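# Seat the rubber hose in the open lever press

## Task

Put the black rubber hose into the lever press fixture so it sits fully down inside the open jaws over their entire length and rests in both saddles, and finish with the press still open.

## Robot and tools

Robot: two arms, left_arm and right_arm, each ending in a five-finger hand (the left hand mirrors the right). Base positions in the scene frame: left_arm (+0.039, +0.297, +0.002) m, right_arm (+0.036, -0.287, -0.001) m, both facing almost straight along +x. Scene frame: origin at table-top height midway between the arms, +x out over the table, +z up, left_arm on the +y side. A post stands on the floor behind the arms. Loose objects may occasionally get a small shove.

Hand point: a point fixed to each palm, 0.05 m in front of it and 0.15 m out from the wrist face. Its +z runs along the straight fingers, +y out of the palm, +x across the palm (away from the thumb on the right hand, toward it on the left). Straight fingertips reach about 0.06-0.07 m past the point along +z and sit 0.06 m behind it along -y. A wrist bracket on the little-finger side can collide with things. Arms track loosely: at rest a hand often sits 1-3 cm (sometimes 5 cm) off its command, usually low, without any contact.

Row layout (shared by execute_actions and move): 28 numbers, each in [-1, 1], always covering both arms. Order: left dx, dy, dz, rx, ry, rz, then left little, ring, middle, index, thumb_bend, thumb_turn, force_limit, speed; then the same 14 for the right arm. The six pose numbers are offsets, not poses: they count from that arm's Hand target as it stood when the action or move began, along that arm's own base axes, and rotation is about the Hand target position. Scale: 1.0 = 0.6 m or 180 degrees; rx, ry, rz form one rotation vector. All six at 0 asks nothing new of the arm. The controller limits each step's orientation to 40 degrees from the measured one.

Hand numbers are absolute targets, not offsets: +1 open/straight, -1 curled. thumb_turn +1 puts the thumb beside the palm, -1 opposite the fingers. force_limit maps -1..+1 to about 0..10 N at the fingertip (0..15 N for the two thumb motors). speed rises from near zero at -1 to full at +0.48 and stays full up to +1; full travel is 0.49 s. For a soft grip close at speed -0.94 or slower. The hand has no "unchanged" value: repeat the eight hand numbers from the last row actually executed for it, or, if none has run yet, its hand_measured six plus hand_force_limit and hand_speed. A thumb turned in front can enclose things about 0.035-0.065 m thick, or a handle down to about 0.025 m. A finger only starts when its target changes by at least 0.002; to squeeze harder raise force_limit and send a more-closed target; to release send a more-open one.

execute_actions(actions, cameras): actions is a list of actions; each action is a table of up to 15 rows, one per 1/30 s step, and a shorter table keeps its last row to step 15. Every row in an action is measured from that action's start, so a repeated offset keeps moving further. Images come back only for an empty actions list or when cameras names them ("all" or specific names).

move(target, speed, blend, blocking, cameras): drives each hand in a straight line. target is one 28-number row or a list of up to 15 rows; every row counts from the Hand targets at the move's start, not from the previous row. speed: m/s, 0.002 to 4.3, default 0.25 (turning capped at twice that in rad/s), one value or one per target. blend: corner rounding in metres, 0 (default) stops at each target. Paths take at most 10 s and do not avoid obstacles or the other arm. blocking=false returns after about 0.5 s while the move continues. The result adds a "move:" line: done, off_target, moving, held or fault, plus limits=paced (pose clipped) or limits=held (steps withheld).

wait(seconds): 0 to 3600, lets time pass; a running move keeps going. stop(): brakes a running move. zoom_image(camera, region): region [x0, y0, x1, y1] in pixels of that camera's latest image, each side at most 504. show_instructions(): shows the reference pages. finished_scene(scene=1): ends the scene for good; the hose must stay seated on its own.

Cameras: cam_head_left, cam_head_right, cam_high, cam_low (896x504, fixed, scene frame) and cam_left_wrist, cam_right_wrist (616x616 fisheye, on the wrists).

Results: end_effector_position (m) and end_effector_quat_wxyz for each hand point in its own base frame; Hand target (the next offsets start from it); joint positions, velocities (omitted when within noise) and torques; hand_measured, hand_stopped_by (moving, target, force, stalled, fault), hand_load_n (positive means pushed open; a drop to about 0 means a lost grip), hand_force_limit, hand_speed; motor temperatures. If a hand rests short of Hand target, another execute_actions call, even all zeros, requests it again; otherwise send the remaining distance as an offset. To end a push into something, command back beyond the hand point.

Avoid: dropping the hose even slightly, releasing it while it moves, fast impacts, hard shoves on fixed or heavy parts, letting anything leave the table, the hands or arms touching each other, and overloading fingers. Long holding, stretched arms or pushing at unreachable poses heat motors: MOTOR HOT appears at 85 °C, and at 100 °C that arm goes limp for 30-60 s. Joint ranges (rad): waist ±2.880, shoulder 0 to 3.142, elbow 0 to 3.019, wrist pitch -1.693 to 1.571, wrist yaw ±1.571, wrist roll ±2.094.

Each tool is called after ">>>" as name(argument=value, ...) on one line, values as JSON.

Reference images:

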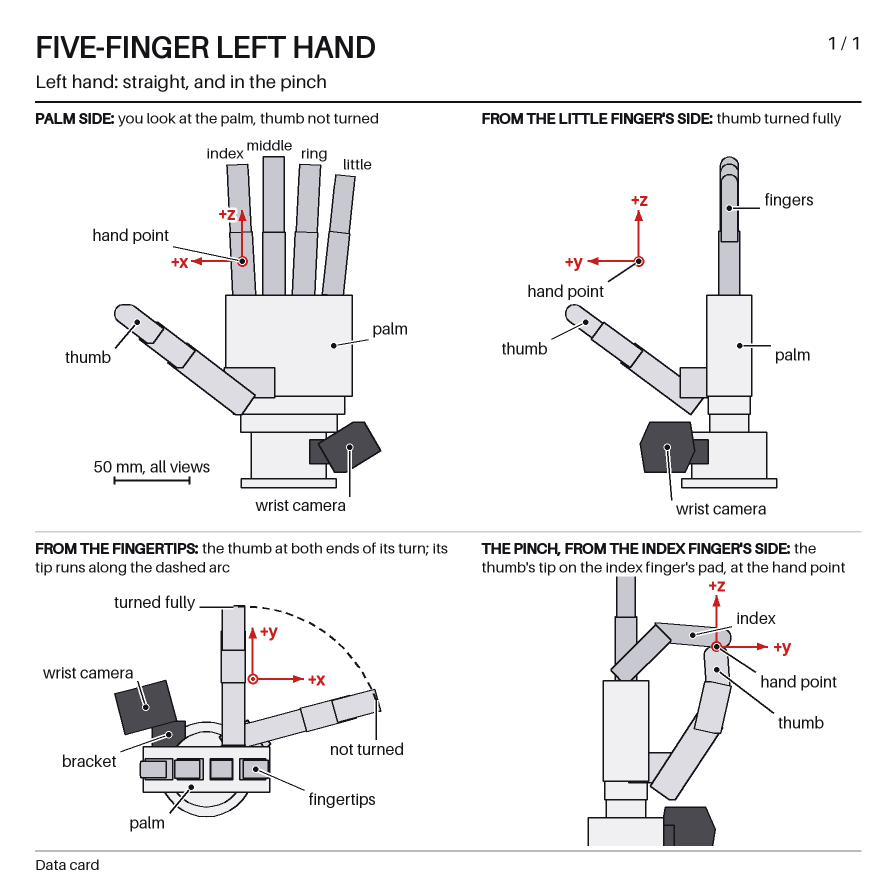

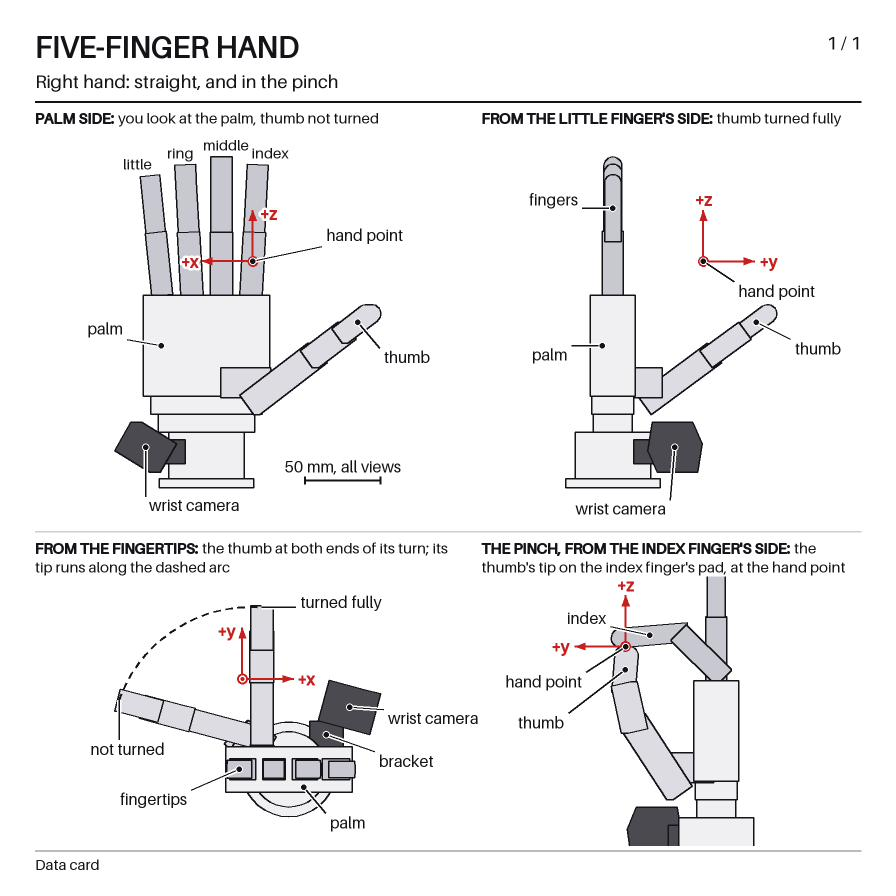

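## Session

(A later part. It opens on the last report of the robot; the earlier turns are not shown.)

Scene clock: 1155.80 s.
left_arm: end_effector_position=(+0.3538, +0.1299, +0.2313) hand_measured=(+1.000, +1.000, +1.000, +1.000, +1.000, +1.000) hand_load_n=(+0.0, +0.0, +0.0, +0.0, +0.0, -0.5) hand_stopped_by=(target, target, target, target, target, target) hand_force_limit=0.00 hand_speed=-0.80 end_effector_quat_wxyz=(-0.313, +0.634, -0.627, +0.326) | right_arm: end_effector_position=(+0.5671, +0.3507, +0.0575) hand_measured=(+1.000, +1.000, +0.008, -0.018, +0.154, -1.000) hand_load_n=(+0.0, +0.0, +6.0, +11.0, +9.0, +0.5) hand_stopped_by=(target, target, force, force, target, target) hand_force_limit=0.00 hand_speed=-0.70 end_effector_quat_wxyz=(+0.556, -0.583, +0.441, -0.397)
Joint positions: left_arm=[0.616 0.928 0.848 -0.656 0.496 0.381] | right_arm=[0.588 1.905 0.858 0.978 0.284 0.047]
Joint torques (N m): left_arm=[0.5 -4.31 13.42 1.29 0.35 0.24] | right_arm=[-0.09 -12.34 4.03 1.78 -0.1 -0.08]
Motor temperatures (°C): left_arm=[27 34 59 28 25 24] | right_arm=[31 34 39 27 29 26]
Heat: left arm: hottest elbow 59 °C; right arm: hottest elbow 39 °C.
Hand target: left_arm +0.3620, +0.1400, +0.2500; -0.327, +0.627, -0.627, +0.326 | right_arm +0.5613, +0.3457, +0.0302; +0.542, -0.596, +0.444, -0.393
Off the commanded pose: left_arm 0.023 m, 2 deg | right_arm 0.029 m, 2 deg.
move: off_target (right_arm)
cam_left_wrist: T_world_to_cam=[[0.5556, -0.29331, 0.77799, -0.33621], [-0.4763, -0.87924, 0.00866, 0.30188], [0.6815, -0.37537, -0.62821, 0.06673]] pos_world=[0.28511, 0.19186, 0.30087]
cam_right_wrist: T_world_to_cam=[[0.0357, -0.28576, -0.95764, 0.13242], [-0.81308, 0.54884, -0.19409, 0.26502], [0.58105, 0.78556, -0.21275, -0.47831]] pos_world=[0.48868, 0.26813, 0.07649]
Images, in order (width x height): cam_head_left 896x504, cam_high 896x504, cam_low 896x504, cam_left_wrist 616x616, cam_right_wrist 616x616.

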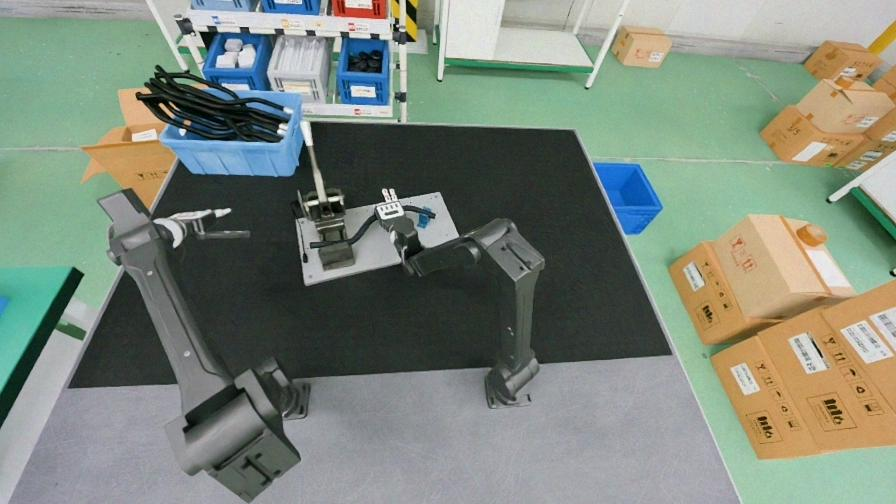

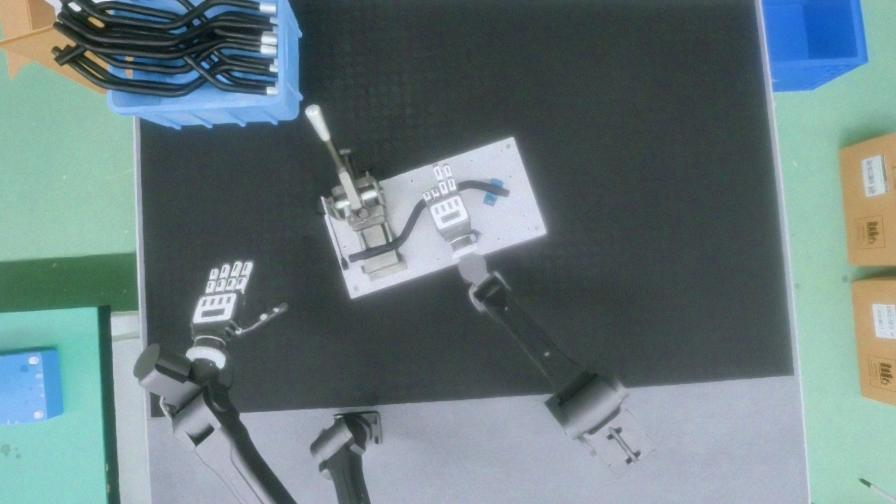

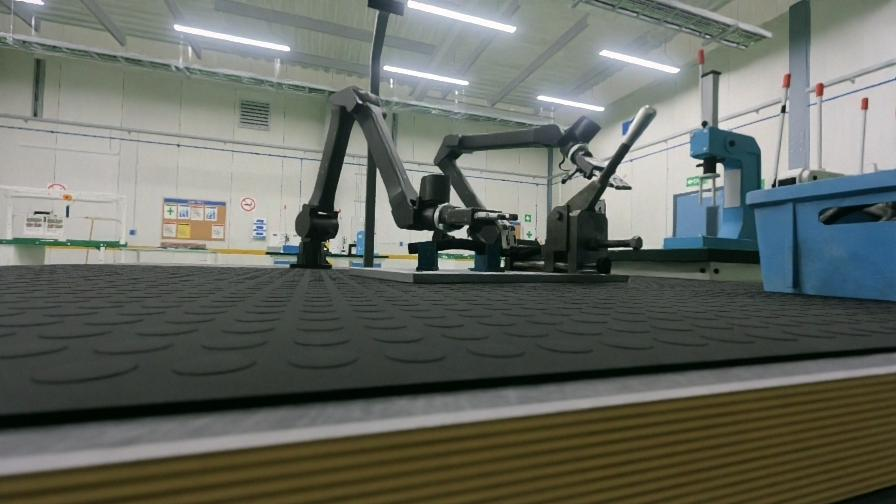

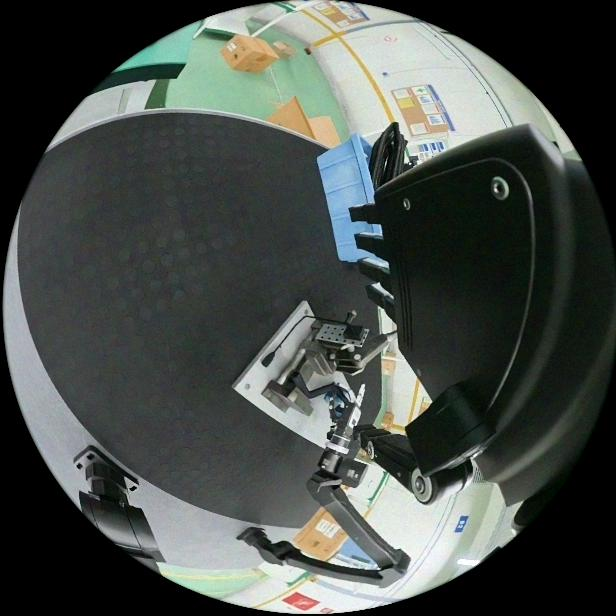

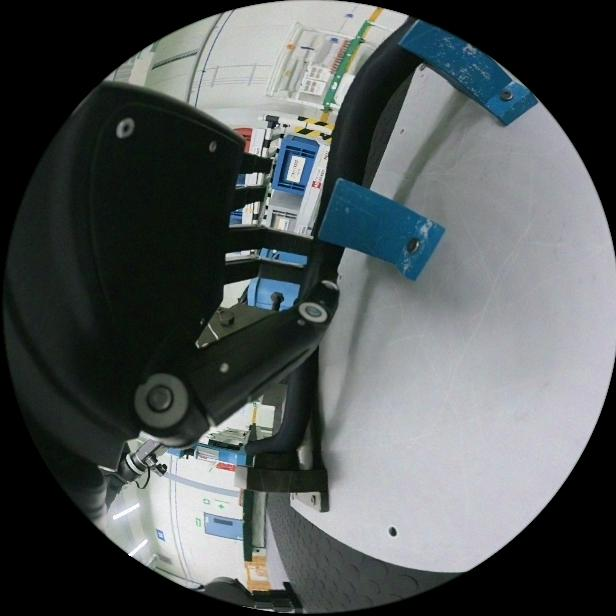

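>>> move(target=[0,0,0,0,0,0,1,1,1,1,1,1,0,-0.8,0.01,0.008,0.035,0.0086,-0.0273,0,1,1,-0.3,-0.3,0.15,-1,0,-0.7], cameras=["cam_low"], speed=0.03)

>>> zoom_image(camera="cam_low", region=[400, 195, 580, 285])

Scene clock: 1191.63 s.
left_arm: end_effector_position=(+0.3538, +0.1299, +0.2313) hand_measured=(+1.000, +1.000, +1.000, +1.000, +1.000, +1.000) hand_load_n=(+0.0, +0.0, +0.0, +0.0, +0.0, +0.0) hand_stopped_by=(target, target, target, target, target, target) hand_force_limit=0.00 hand_speed=-0.80 end_effector_quat_wxyz=(-0.313, +0.634, -0.627, +0.326) | right_arm: end_effector_position=(+0.5690, +0.3497, +0.0607) hand_measured=(+1.000, +1.000, +0.008, -0.018, +0.154, -1.000) hand_load_n=(+0.0, +0.0, +5.5, +11.5, +8.5, +1.0) hand_stopped_by=(target, target, force, force, target, target) hand_force_limit=0.00 hand_speed=-0.70 end_effector_quat_wxyz=(+0.569, -0.569, +0.429, -0.410)
Joint positions: left_arm=[0.616 0.928 0.848 -0.656 0.496 0.381] | right_arm=[0.588 1.93 0.851 1.063 0.288 0.027]
Joint torques (N m): left_arm=[0.44 -4.25 13.52 1.29 0.34 0.25] | right_arm=[0.32 -13.51 4.74 2.3 0 -0.11]
Motor temperatures (°C): left_arm=[27 34 59 28 25 24] | right_arm=[31 34 38 27 29 26]
Heat: left arm: hottest elbow 59 °C; right arm: hottest elbow 38 °C.
Hand target: left_arm +0.3620, +0.1400, +0.2500; -0.327, +0.627, -0.627, +0.326 | right_arm +0.5674, +0.3505, +0.0512; +0.568, -0.571, +0.425, -0.412
Off the commanded pose: left_arm 0.023 m, 2 deg | right_arm 0.010 m, 1 deg.
move: done

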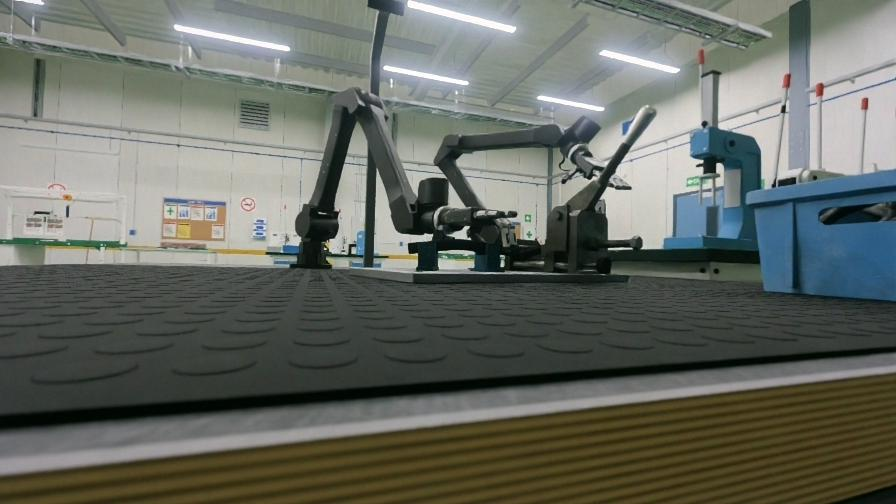

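Scaled by 2.800 from the camera's image (finer frame: 1280x720).

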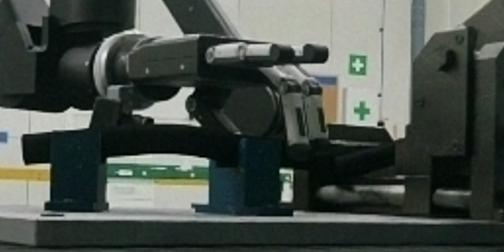

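>>> move(target=[0,0,0,0,0,0,1,1,1,1,1,1,0,-0.8,0,0,0,0,0,0,1,1,0.25,0.25,0.15,-1,0,-0.85], cameras=["cam_low","cam_high","cam_right_wrist","cam_left_wrist"], speed=0.03)

>>> zoom_image(camera="cam_low", region=[400, 195, 580, 285])

>>> zoom_image(camera="cam_high", region=[310, 150, 530, 300])

>>> zoom_image(camera="cam_right_wrist", region=[220, 60, 520, 540])

Scene clock: 1200.17 s.
left_arm: end_effector_position=(+0.3538, +0.1299, +0.2313) hand_measured=(+1.000, +1.000, +1.000, +1.000, +1.000, +1.000) hand_load_n=(+0.0, +0.0, +0.0, +0.0, +0.0, -0.5) hand_stopped_by=(target, target, target, target, target, target) hand_force_limit=0.00 hand_speed=-0.80 end_effector_quat_wxyz=(-0.313, +0.634, -0.627, +0.326) | right_arm: end_effector_position=(+0.5690, +0.3497, +0.0623) hand_measured=(+1.000, +1.000, +0.250, +0.250, +0.150, -1.000) hand_load_n=(+0.0, +0.0, +0.0, +0.0, +0.0, +0.0) hand_stopped_by=(target, target, target, target, target, target) hand_force_limit=0.00 hand_speed=-0.85 end_effector_quat_wxyz=(+0.571, -0.567, +0.428, -0.411)
Joint positions: left_arm=[0.616 0.928 0.848 -0.656 0.496 0.381] | right_arm=[0.588 1.93 0.85 1.071 0.288 0.026]
Joint torques (N m): left_arm=[0.44 -4.48 13.44 1.31 0.36 0.23] | right_arm=[0.32 -13.45 4.79 2.03 -0.02 -0.13]
Motor temperatures (°C): left_arm=[26 34 59 28 25 24] | right_arm=[31 34 38 27 29 26]
Heat: left arm: hottest elbow 59 °C; right arm: hottest elbow 38 °C.
Hand target: left_arm +0.3620, +0.1400, +0.2500; -0.327, +0.627, -0.627, +0.326 | right_arm +0.5673, +0.3505, +0.0512; +0.568, -0.571, +0.425, -0.412
Off the commanded pose: left_arm 0.023 m, 2 deg | right_arm 0.011 m, 1 deg.
move: done
cam_left_wrist: T_world_to_cam=[[0.5556, -0.29331, 0.77799, -0.33621], [-0.4763, -0.87924, 0.00866, 0.30188], [0.6815, -0.37537, -0.62821, 0.06673]] pos_world=[0.28511, 0.19186, 0.30087]
cam_right_wrist: T_world_to_cam=[[0.08893, -0.27328, -0.95782, 0.10193], [-0.79932, 0.55417, -0.23232, 0.26081], [0.59428, 0.78627, -0.16916, -0.48815]] pos_world=[0.4895, 0.26714, 0.07564]
Images, in order (width x height): cam_high 896x504, cam_low 896x504, cam_left_wrist 616x616, cam_right_wrist 616x616.

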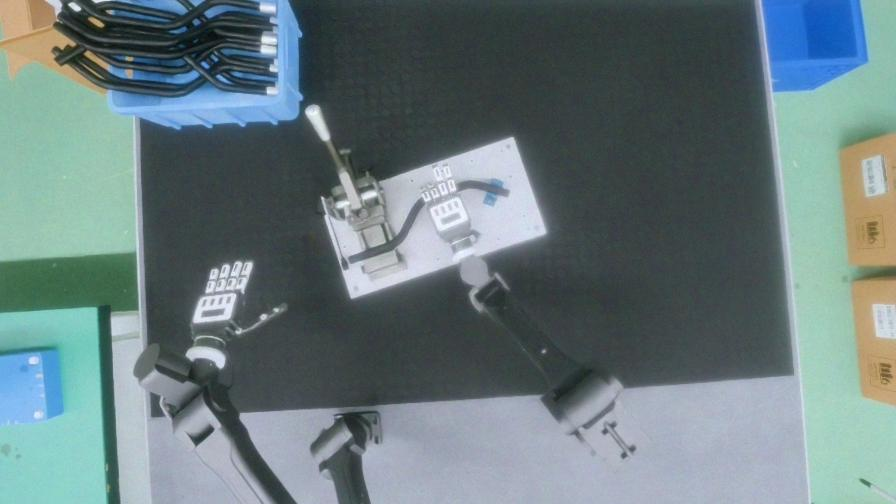

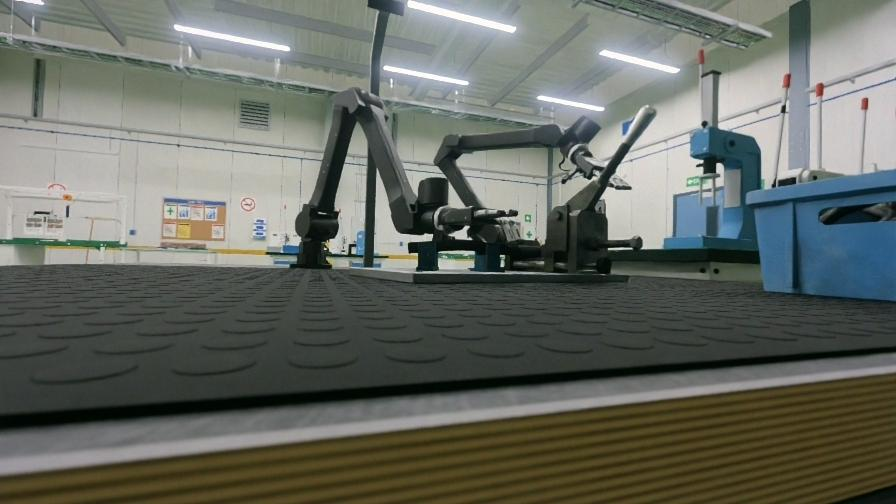

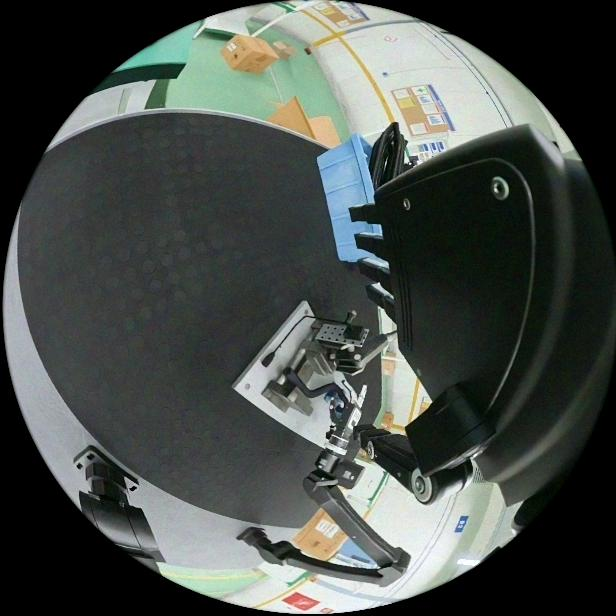

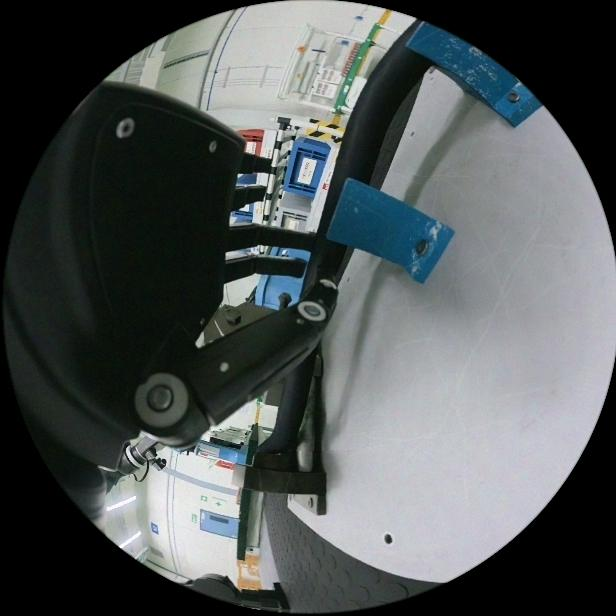

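Scaled by 2.800 from the camera's image (finer frame: 1280x720).

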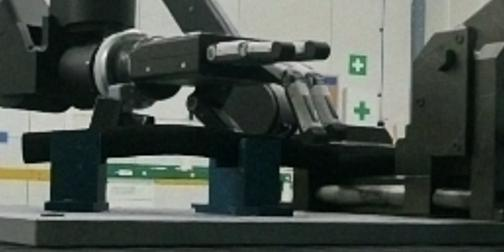

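Scaled by 2.291 from the camera's image (finer frame: 1280x720).

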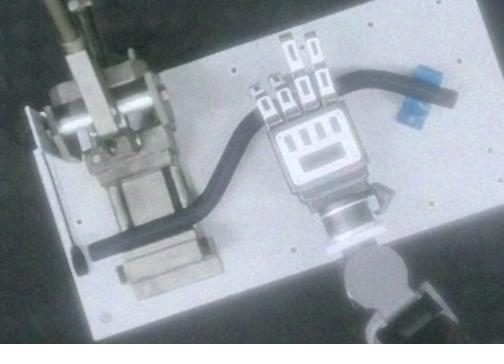

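Scaled by 1.050 from the camera's image (finer frame: 880x880).

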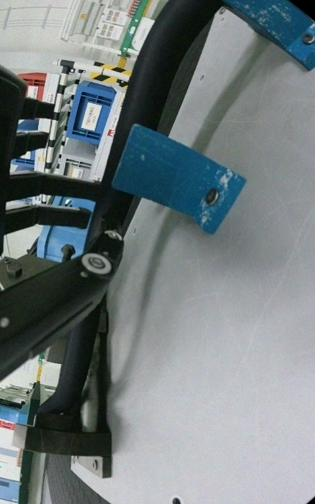

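>>> move(target=[0,0,0,0,0,0,1,1,1,1,1,1,0,-0.8,-0.03,0,0.25,0,0,0,1,1,0.6,0.6,0.15,-1,0,-0.5], cameras=["cam_low","cam_high","cam_right_wrist","cam_left_wrist","cam_head_left"], speed=0.1)

>>> zoom_image(camera="cam_low", region=[400, 195, 580, 285])

>>> zoom_image(camera="cam_high", region=[310, 150, 530, 300])

>>> zoom_image(camera="cam_right_wrist", region=[300, 100, 600, 500])

>>> zoom_image(camera="cam_head_left", region=[280, 180, 440, 300])

>>> zoom_image(camera="cam_left_wrist", region=[255, 340, 355, 440])

Scene clock: 1212.60 s.
left_arm: end_effector_position=(+0.3538, +0.1299, +0.2313) hand_measured=(+1.000, +1.000, +1.000, +1.000, +1.000, +1.000) hand_load_n=(+0.0, +0.0, +0.0, +0.0, +0.0, +0.0) hand_stopped_by=(target, target, target, target, target, target) hand_force_limit=0.00 hand_speed=-0.80 end_effector_quat_wxyz=(-0.313, +0.634, -0.627, +0.326) | right_arm: end_effector_position=(+0.5466, +0.3393, +0.1876) hand_measured=(+1.000, +1.000, +0.600, +0.600, +0.150, -1.000) hand_load_n=(+0.0, +0.0, +0.0, +0.0, +0.0, +0.0) hand_stopped_by=(target, target, target, target, target, target) hand_force_limit=0.00 hand_speed=-0.50 end_effector_quat_wxyz=(+0.562, -0.572, +0.433, -0.411)
Joint positions: left_arm=[0.616 0.928 0.848 -0.656 0.496 0.381] | right_arm=[0.6 1.571 0.846 0.694 0.308 0.026]
Joint torques (N m): left_arm=[0.62 -4.48 13.42 1.36 0.35 0.23] | right_arm=[1.14 -13.16 9.17 0.85 0.08 -0.12]
Motor temperatures (°C): left_arm=[26 34 59 28 25 24] | right_arm=[31 34 38 27 29 26]
Heat: left arm: hottest elbow 59 °C; right arm: hottest elbow 38 °C.
Hand target: left_arm +0.3620, +0.1400, +0.2500; -0.327, +0.627, -0.627, +0.326 | right_arm +0.5494, +0.3505, +0.2012; +0.568, -0.571, +0.426, -0.412
Off the commanded pose: left_arm 0.023 m, 2 deg | right_arm 0.018 m, 1 deg.
move: off_target (right_arm)
cam_left_wrist: T_world_to_cam=[[0.5556, -0.29331, 0.77799, -0.33621], [-0.4763, -0.87924, 0.00866, 0.30188], [0.6815, -0.37537, -0.62821, 0.06673]] pos_world=[0.28511, 0.19186, 0.30087]
cam_right_wrist: T_world_to_cam=[[0.06907, -0.28623, -0.95567, 0.23592], [-0.79909, 0.55762, -0.22476, 0.27505], [0.59724, 0.77918, -0.19021, -0.44069]] pos_world=[0.46669, 0.25754, 0.20346]
Images, in order (width x height): cam_head_left 896x504, cam_high 896x504, cam_low 896x504, cam_left_wrist 616x616, cam_right_wrist 616x616.

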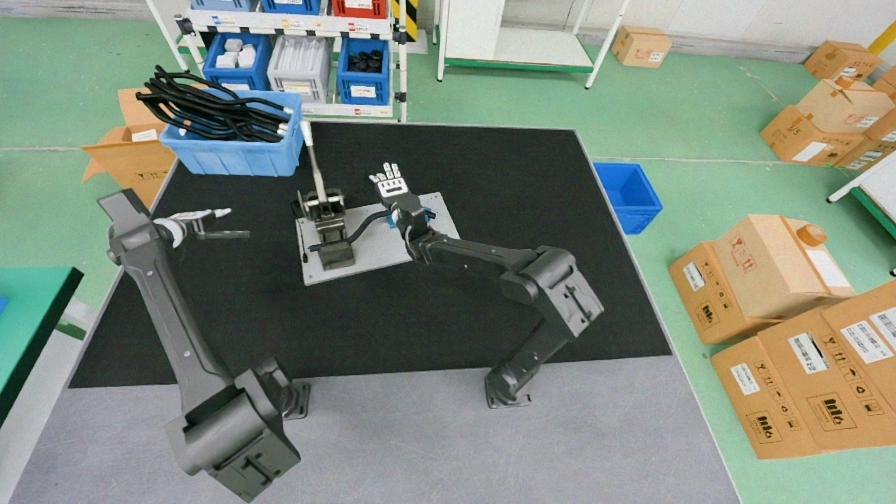

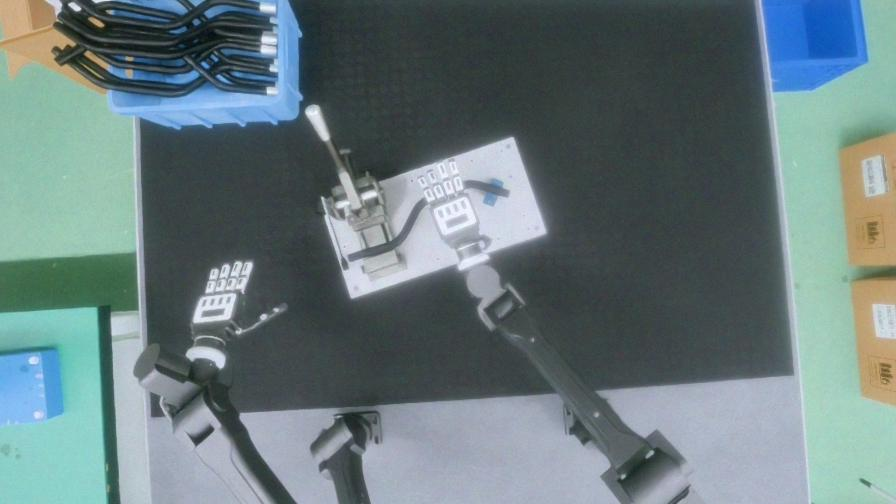

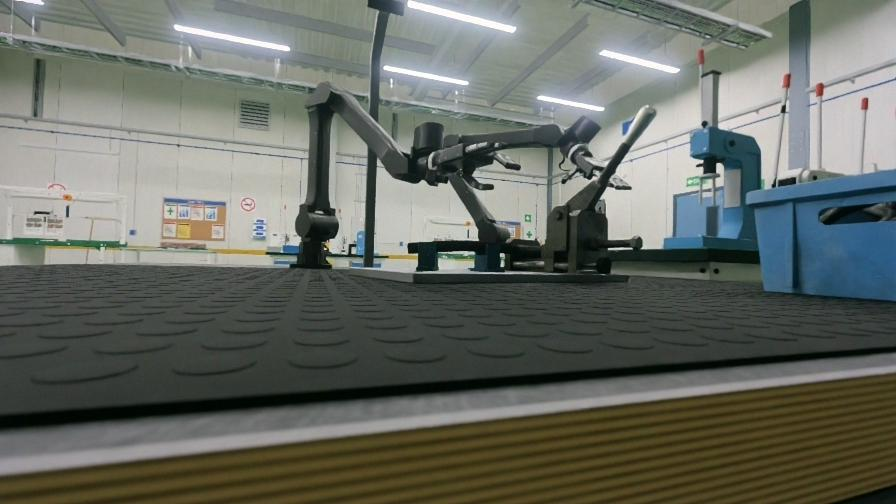

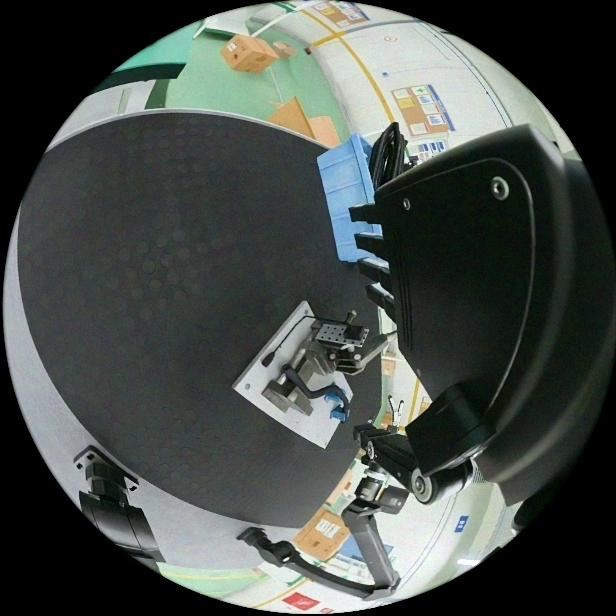

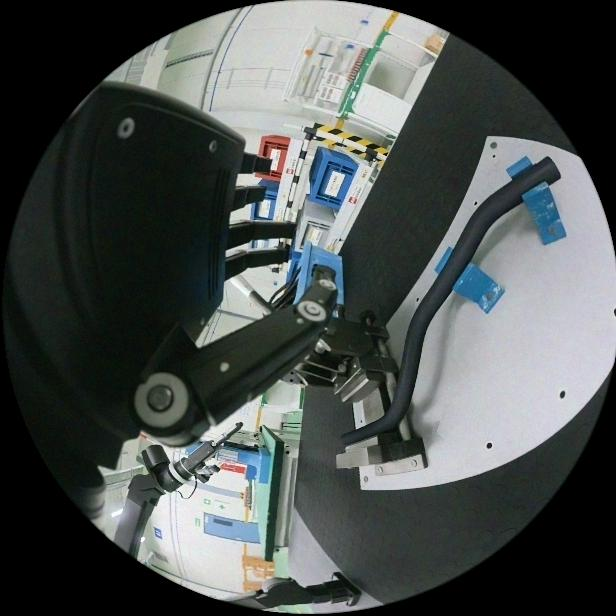

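Scaled by 2.800 from the camera's image (finer frame: 1280x720).

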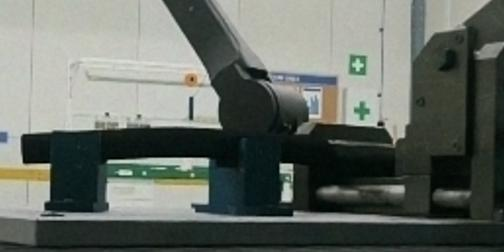

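Scaled by 2.291 from the camera's image (finer frame: 1280x720).

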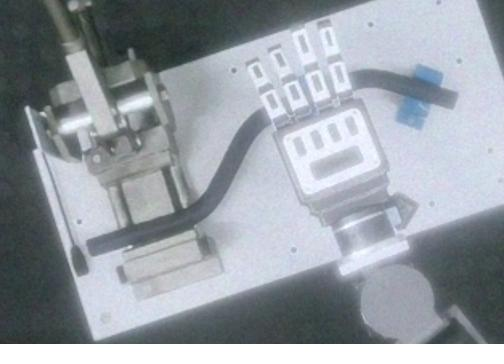

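Scaled by 1.260 from the camera's image (finer frame: 880x880).

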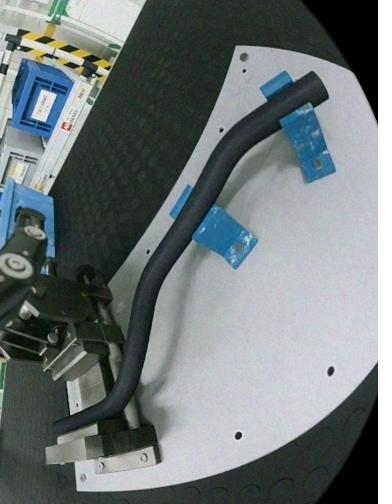

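Scaled by 3.150 from the camera's image (finer frame: 1280x720).

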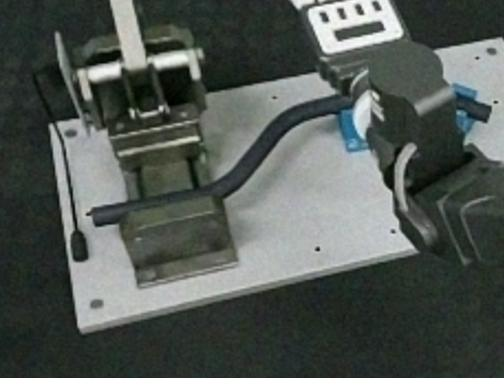

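Scaled by 5.040 from the camera's image (finer frame: 880x880).

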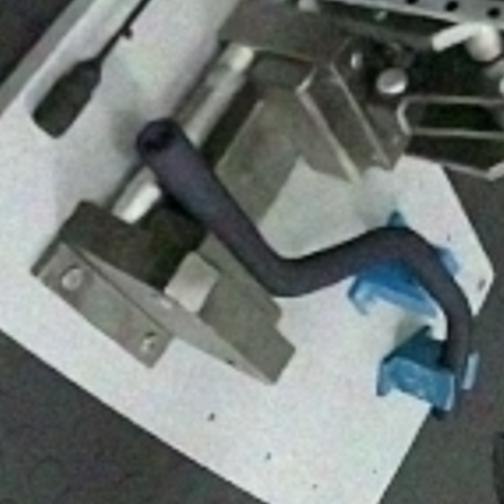

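>>> zoom_image(camera="cam_low", region=[400, 225, 500, 275])

>>> zoom_image(camera="cam_low", region=[480, 225, 580, 275])

>>> zoom_image(camera="cam_right_wrist", region=[320, 370, 440, 490])

>>> zoom_image(camera="cam_right_wrist", region=[420, 140, 580, 320])

Scaled by 5.040 from the camera's image (finer frame: 1280x720).

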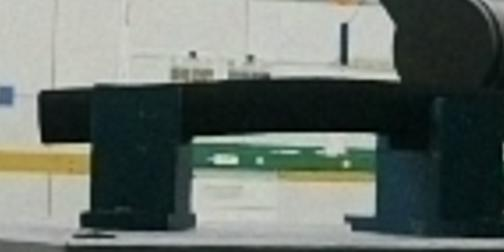

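Scaled by 5.040 from the camera's image (finer frame: 1280x720).

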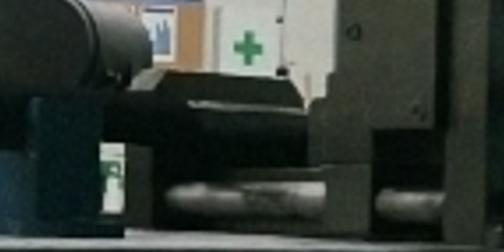

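Scaled by 4.200 from the camera's image (finer frame: 880x880).

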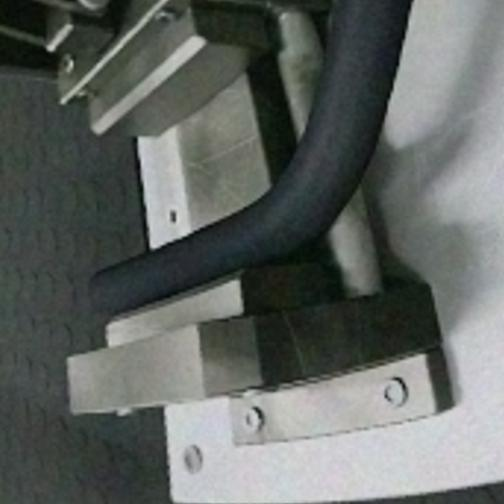

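Scaled by 2.800 from the camera's image (finer frame: 880x880).

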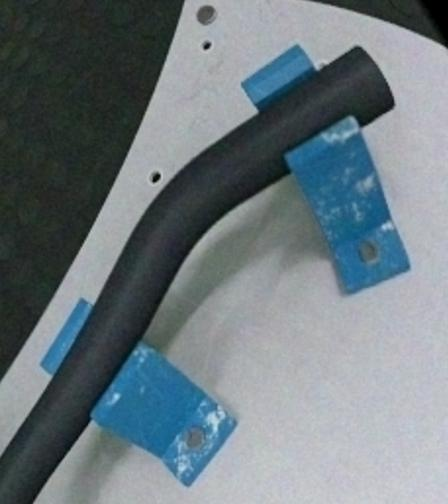

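>>> move(target=[0.131,-0.126,-0.169,0,0,0,1,1,1,1,0.2,-1,0,-0.3,-0.1,-0.05,0,0,0,0,1,1,0.6,0.6,0.15,-1,0,-0.5], cameras=["cam_high","cam_right_wrist","cam_left_wrist"], speed=0.12)

>>> zoom_image(camera="cam_left_wrist", region=[180, 280, 400, 500])

>>> zoom_image(camera="cam_right_wrist", region=[320, 280, 540, 480])

Scene clock: 1248.43 s.
left_arm: end_effector_position=(+0.4401, +0.0671, +0.1557) hand_measured=(+1.000, +1.000, +1.000, +1.000, +0.200, -1.000) hand_load_n=(+0.0, +0.0, +0.0, -0.5, +0.0, +0.0) hand_stopped_by=(target, target, target, target, target, target) hand_force_limit=0.00 hand_speed=-0.30 end_effector_quat_wxyz=(-0.331, +0.623, -0.629, +0.325) | right_arm: end_effector_position=(+0.4968, +0.3172, +0.2023) hand_measured=(+1.000, +1.000, +0.600, +0.600, +0.150, -1.000) hand_load_n=(+0.0, +0.0, -0.5, +0.0, +0.0, +0.0) hand_stopped_by=(target, target, target, target, target, target) hand_force_limit=0.00 hand_speed=-0.50 end_effector_quat_wxyz=(+0.567, -0.567, +0.431, -0.413)
Joint positions: left_arm=[0.299 1.109 0.733 -0.25 0.242 0.185] | right_arm=[0.625 1.418 0.708 0.694 0.333 0.026]
Joint torques (N m): left_arm=[-0.67 -6.59 8.59 2.51 -0.05 -0.09] | right_arm=[1.03 -11.11 6.19 1.54 0.07 -0.12]
Motor temperatures (°C): left_arm=[26 34 59 28 25 24] | right_arm=[31 34 43 27 29 26]
Heat: left arm: hottest elbow 59 °C; right arm: hottest elbow 43 °C.
Hand target: left_arm +0.4406, +0.0644, +0.1486; -0.327, +0.627, -0.627, +0.326 | right_arm +0.4894, +0.3205, +0.2013; +0.568, -0.571, +0.426, -0.412
Off the commanded pose: left_arm 0.008 m, 1 deg | right_arm 0.008 m, 1 deg.
move: done
cam_left_wrist: T_world_to_cam=[[0.53323, -0.32125, 0.7826, -0.33277], [-0.48006, -0.87662, -0.03275, 0.29641], [0.69657, -0.35823, -0.62166, -0.072]] pos_world=[0.36989, 0.12714, 0.22538]
cam_right_wrist: T_world_to_cam=[[0.08163, -0.27808, -0.95708, 0.2386], [-0.79615, 0.55949, -0.23047, 0.24988], [0.59957, 0.78079, -0.17572, -0.39549]] pos_world=[0.4166, 0.23534, 0.21645]
Images, in order (width x height): cam_high 896x504, cam_left_wrist 616x616, cam_right_wrist 616x616.

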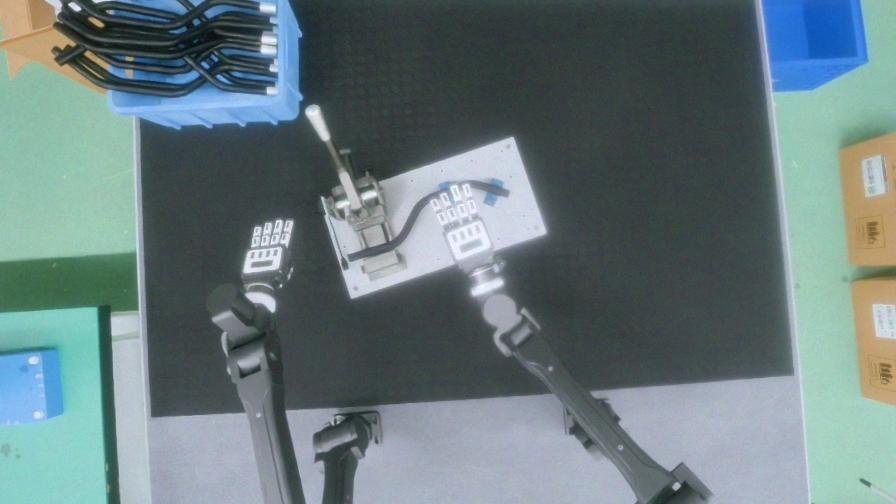

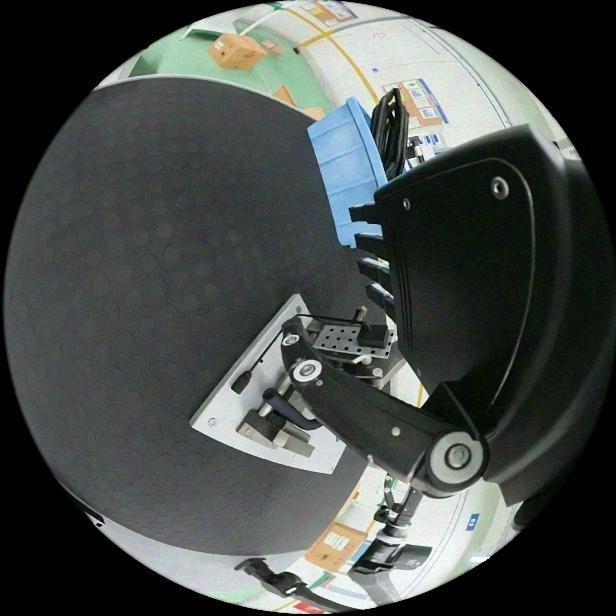

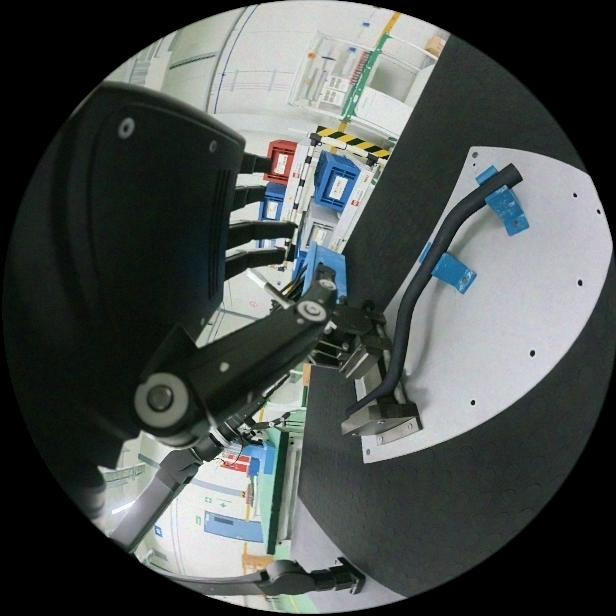

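Scaled by 2.291 from the camera's image (finer frame: 880x880).

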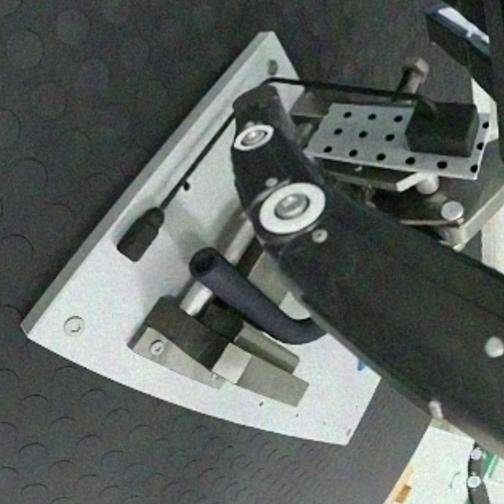

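Scaled by 2.291 from the camera's image (finer frame: 880x880).

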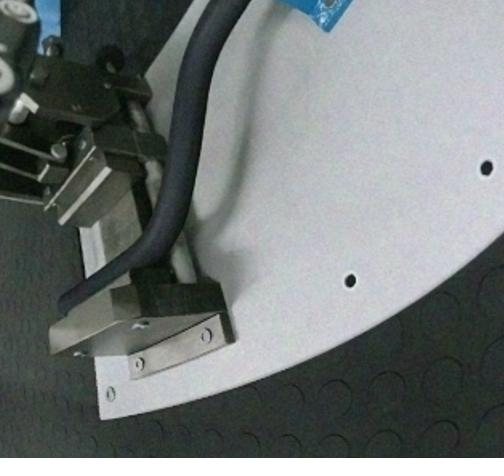

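>>> zoom_image(camera="cam_left_wrist", region=[235, 370, 335, 470])

>>> zoom_image(camera="cam_right_wrist", region=[330, 350, 430, 450])

Scaled by 5.040 from the camera's image (finer frame: 880x880).

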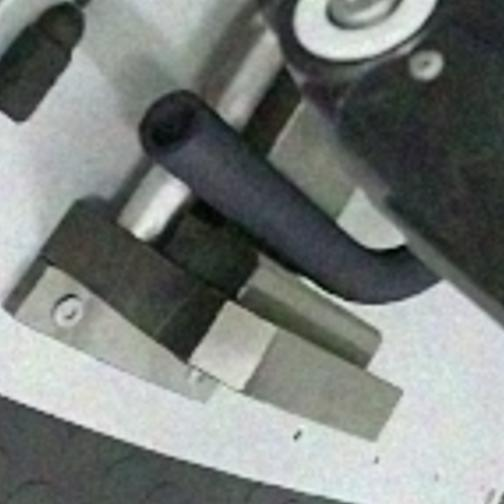

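Scaled by 5.040 from the camera's image (finer frame: 880x880).

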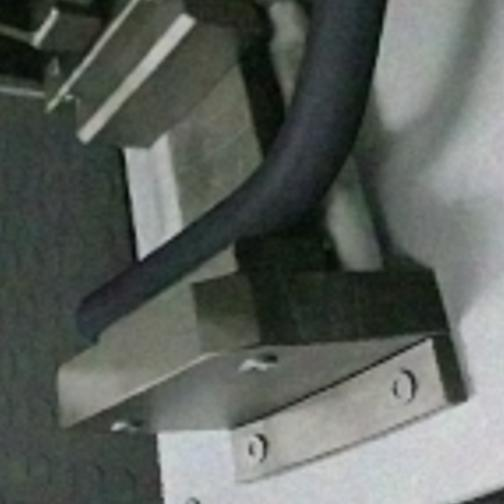

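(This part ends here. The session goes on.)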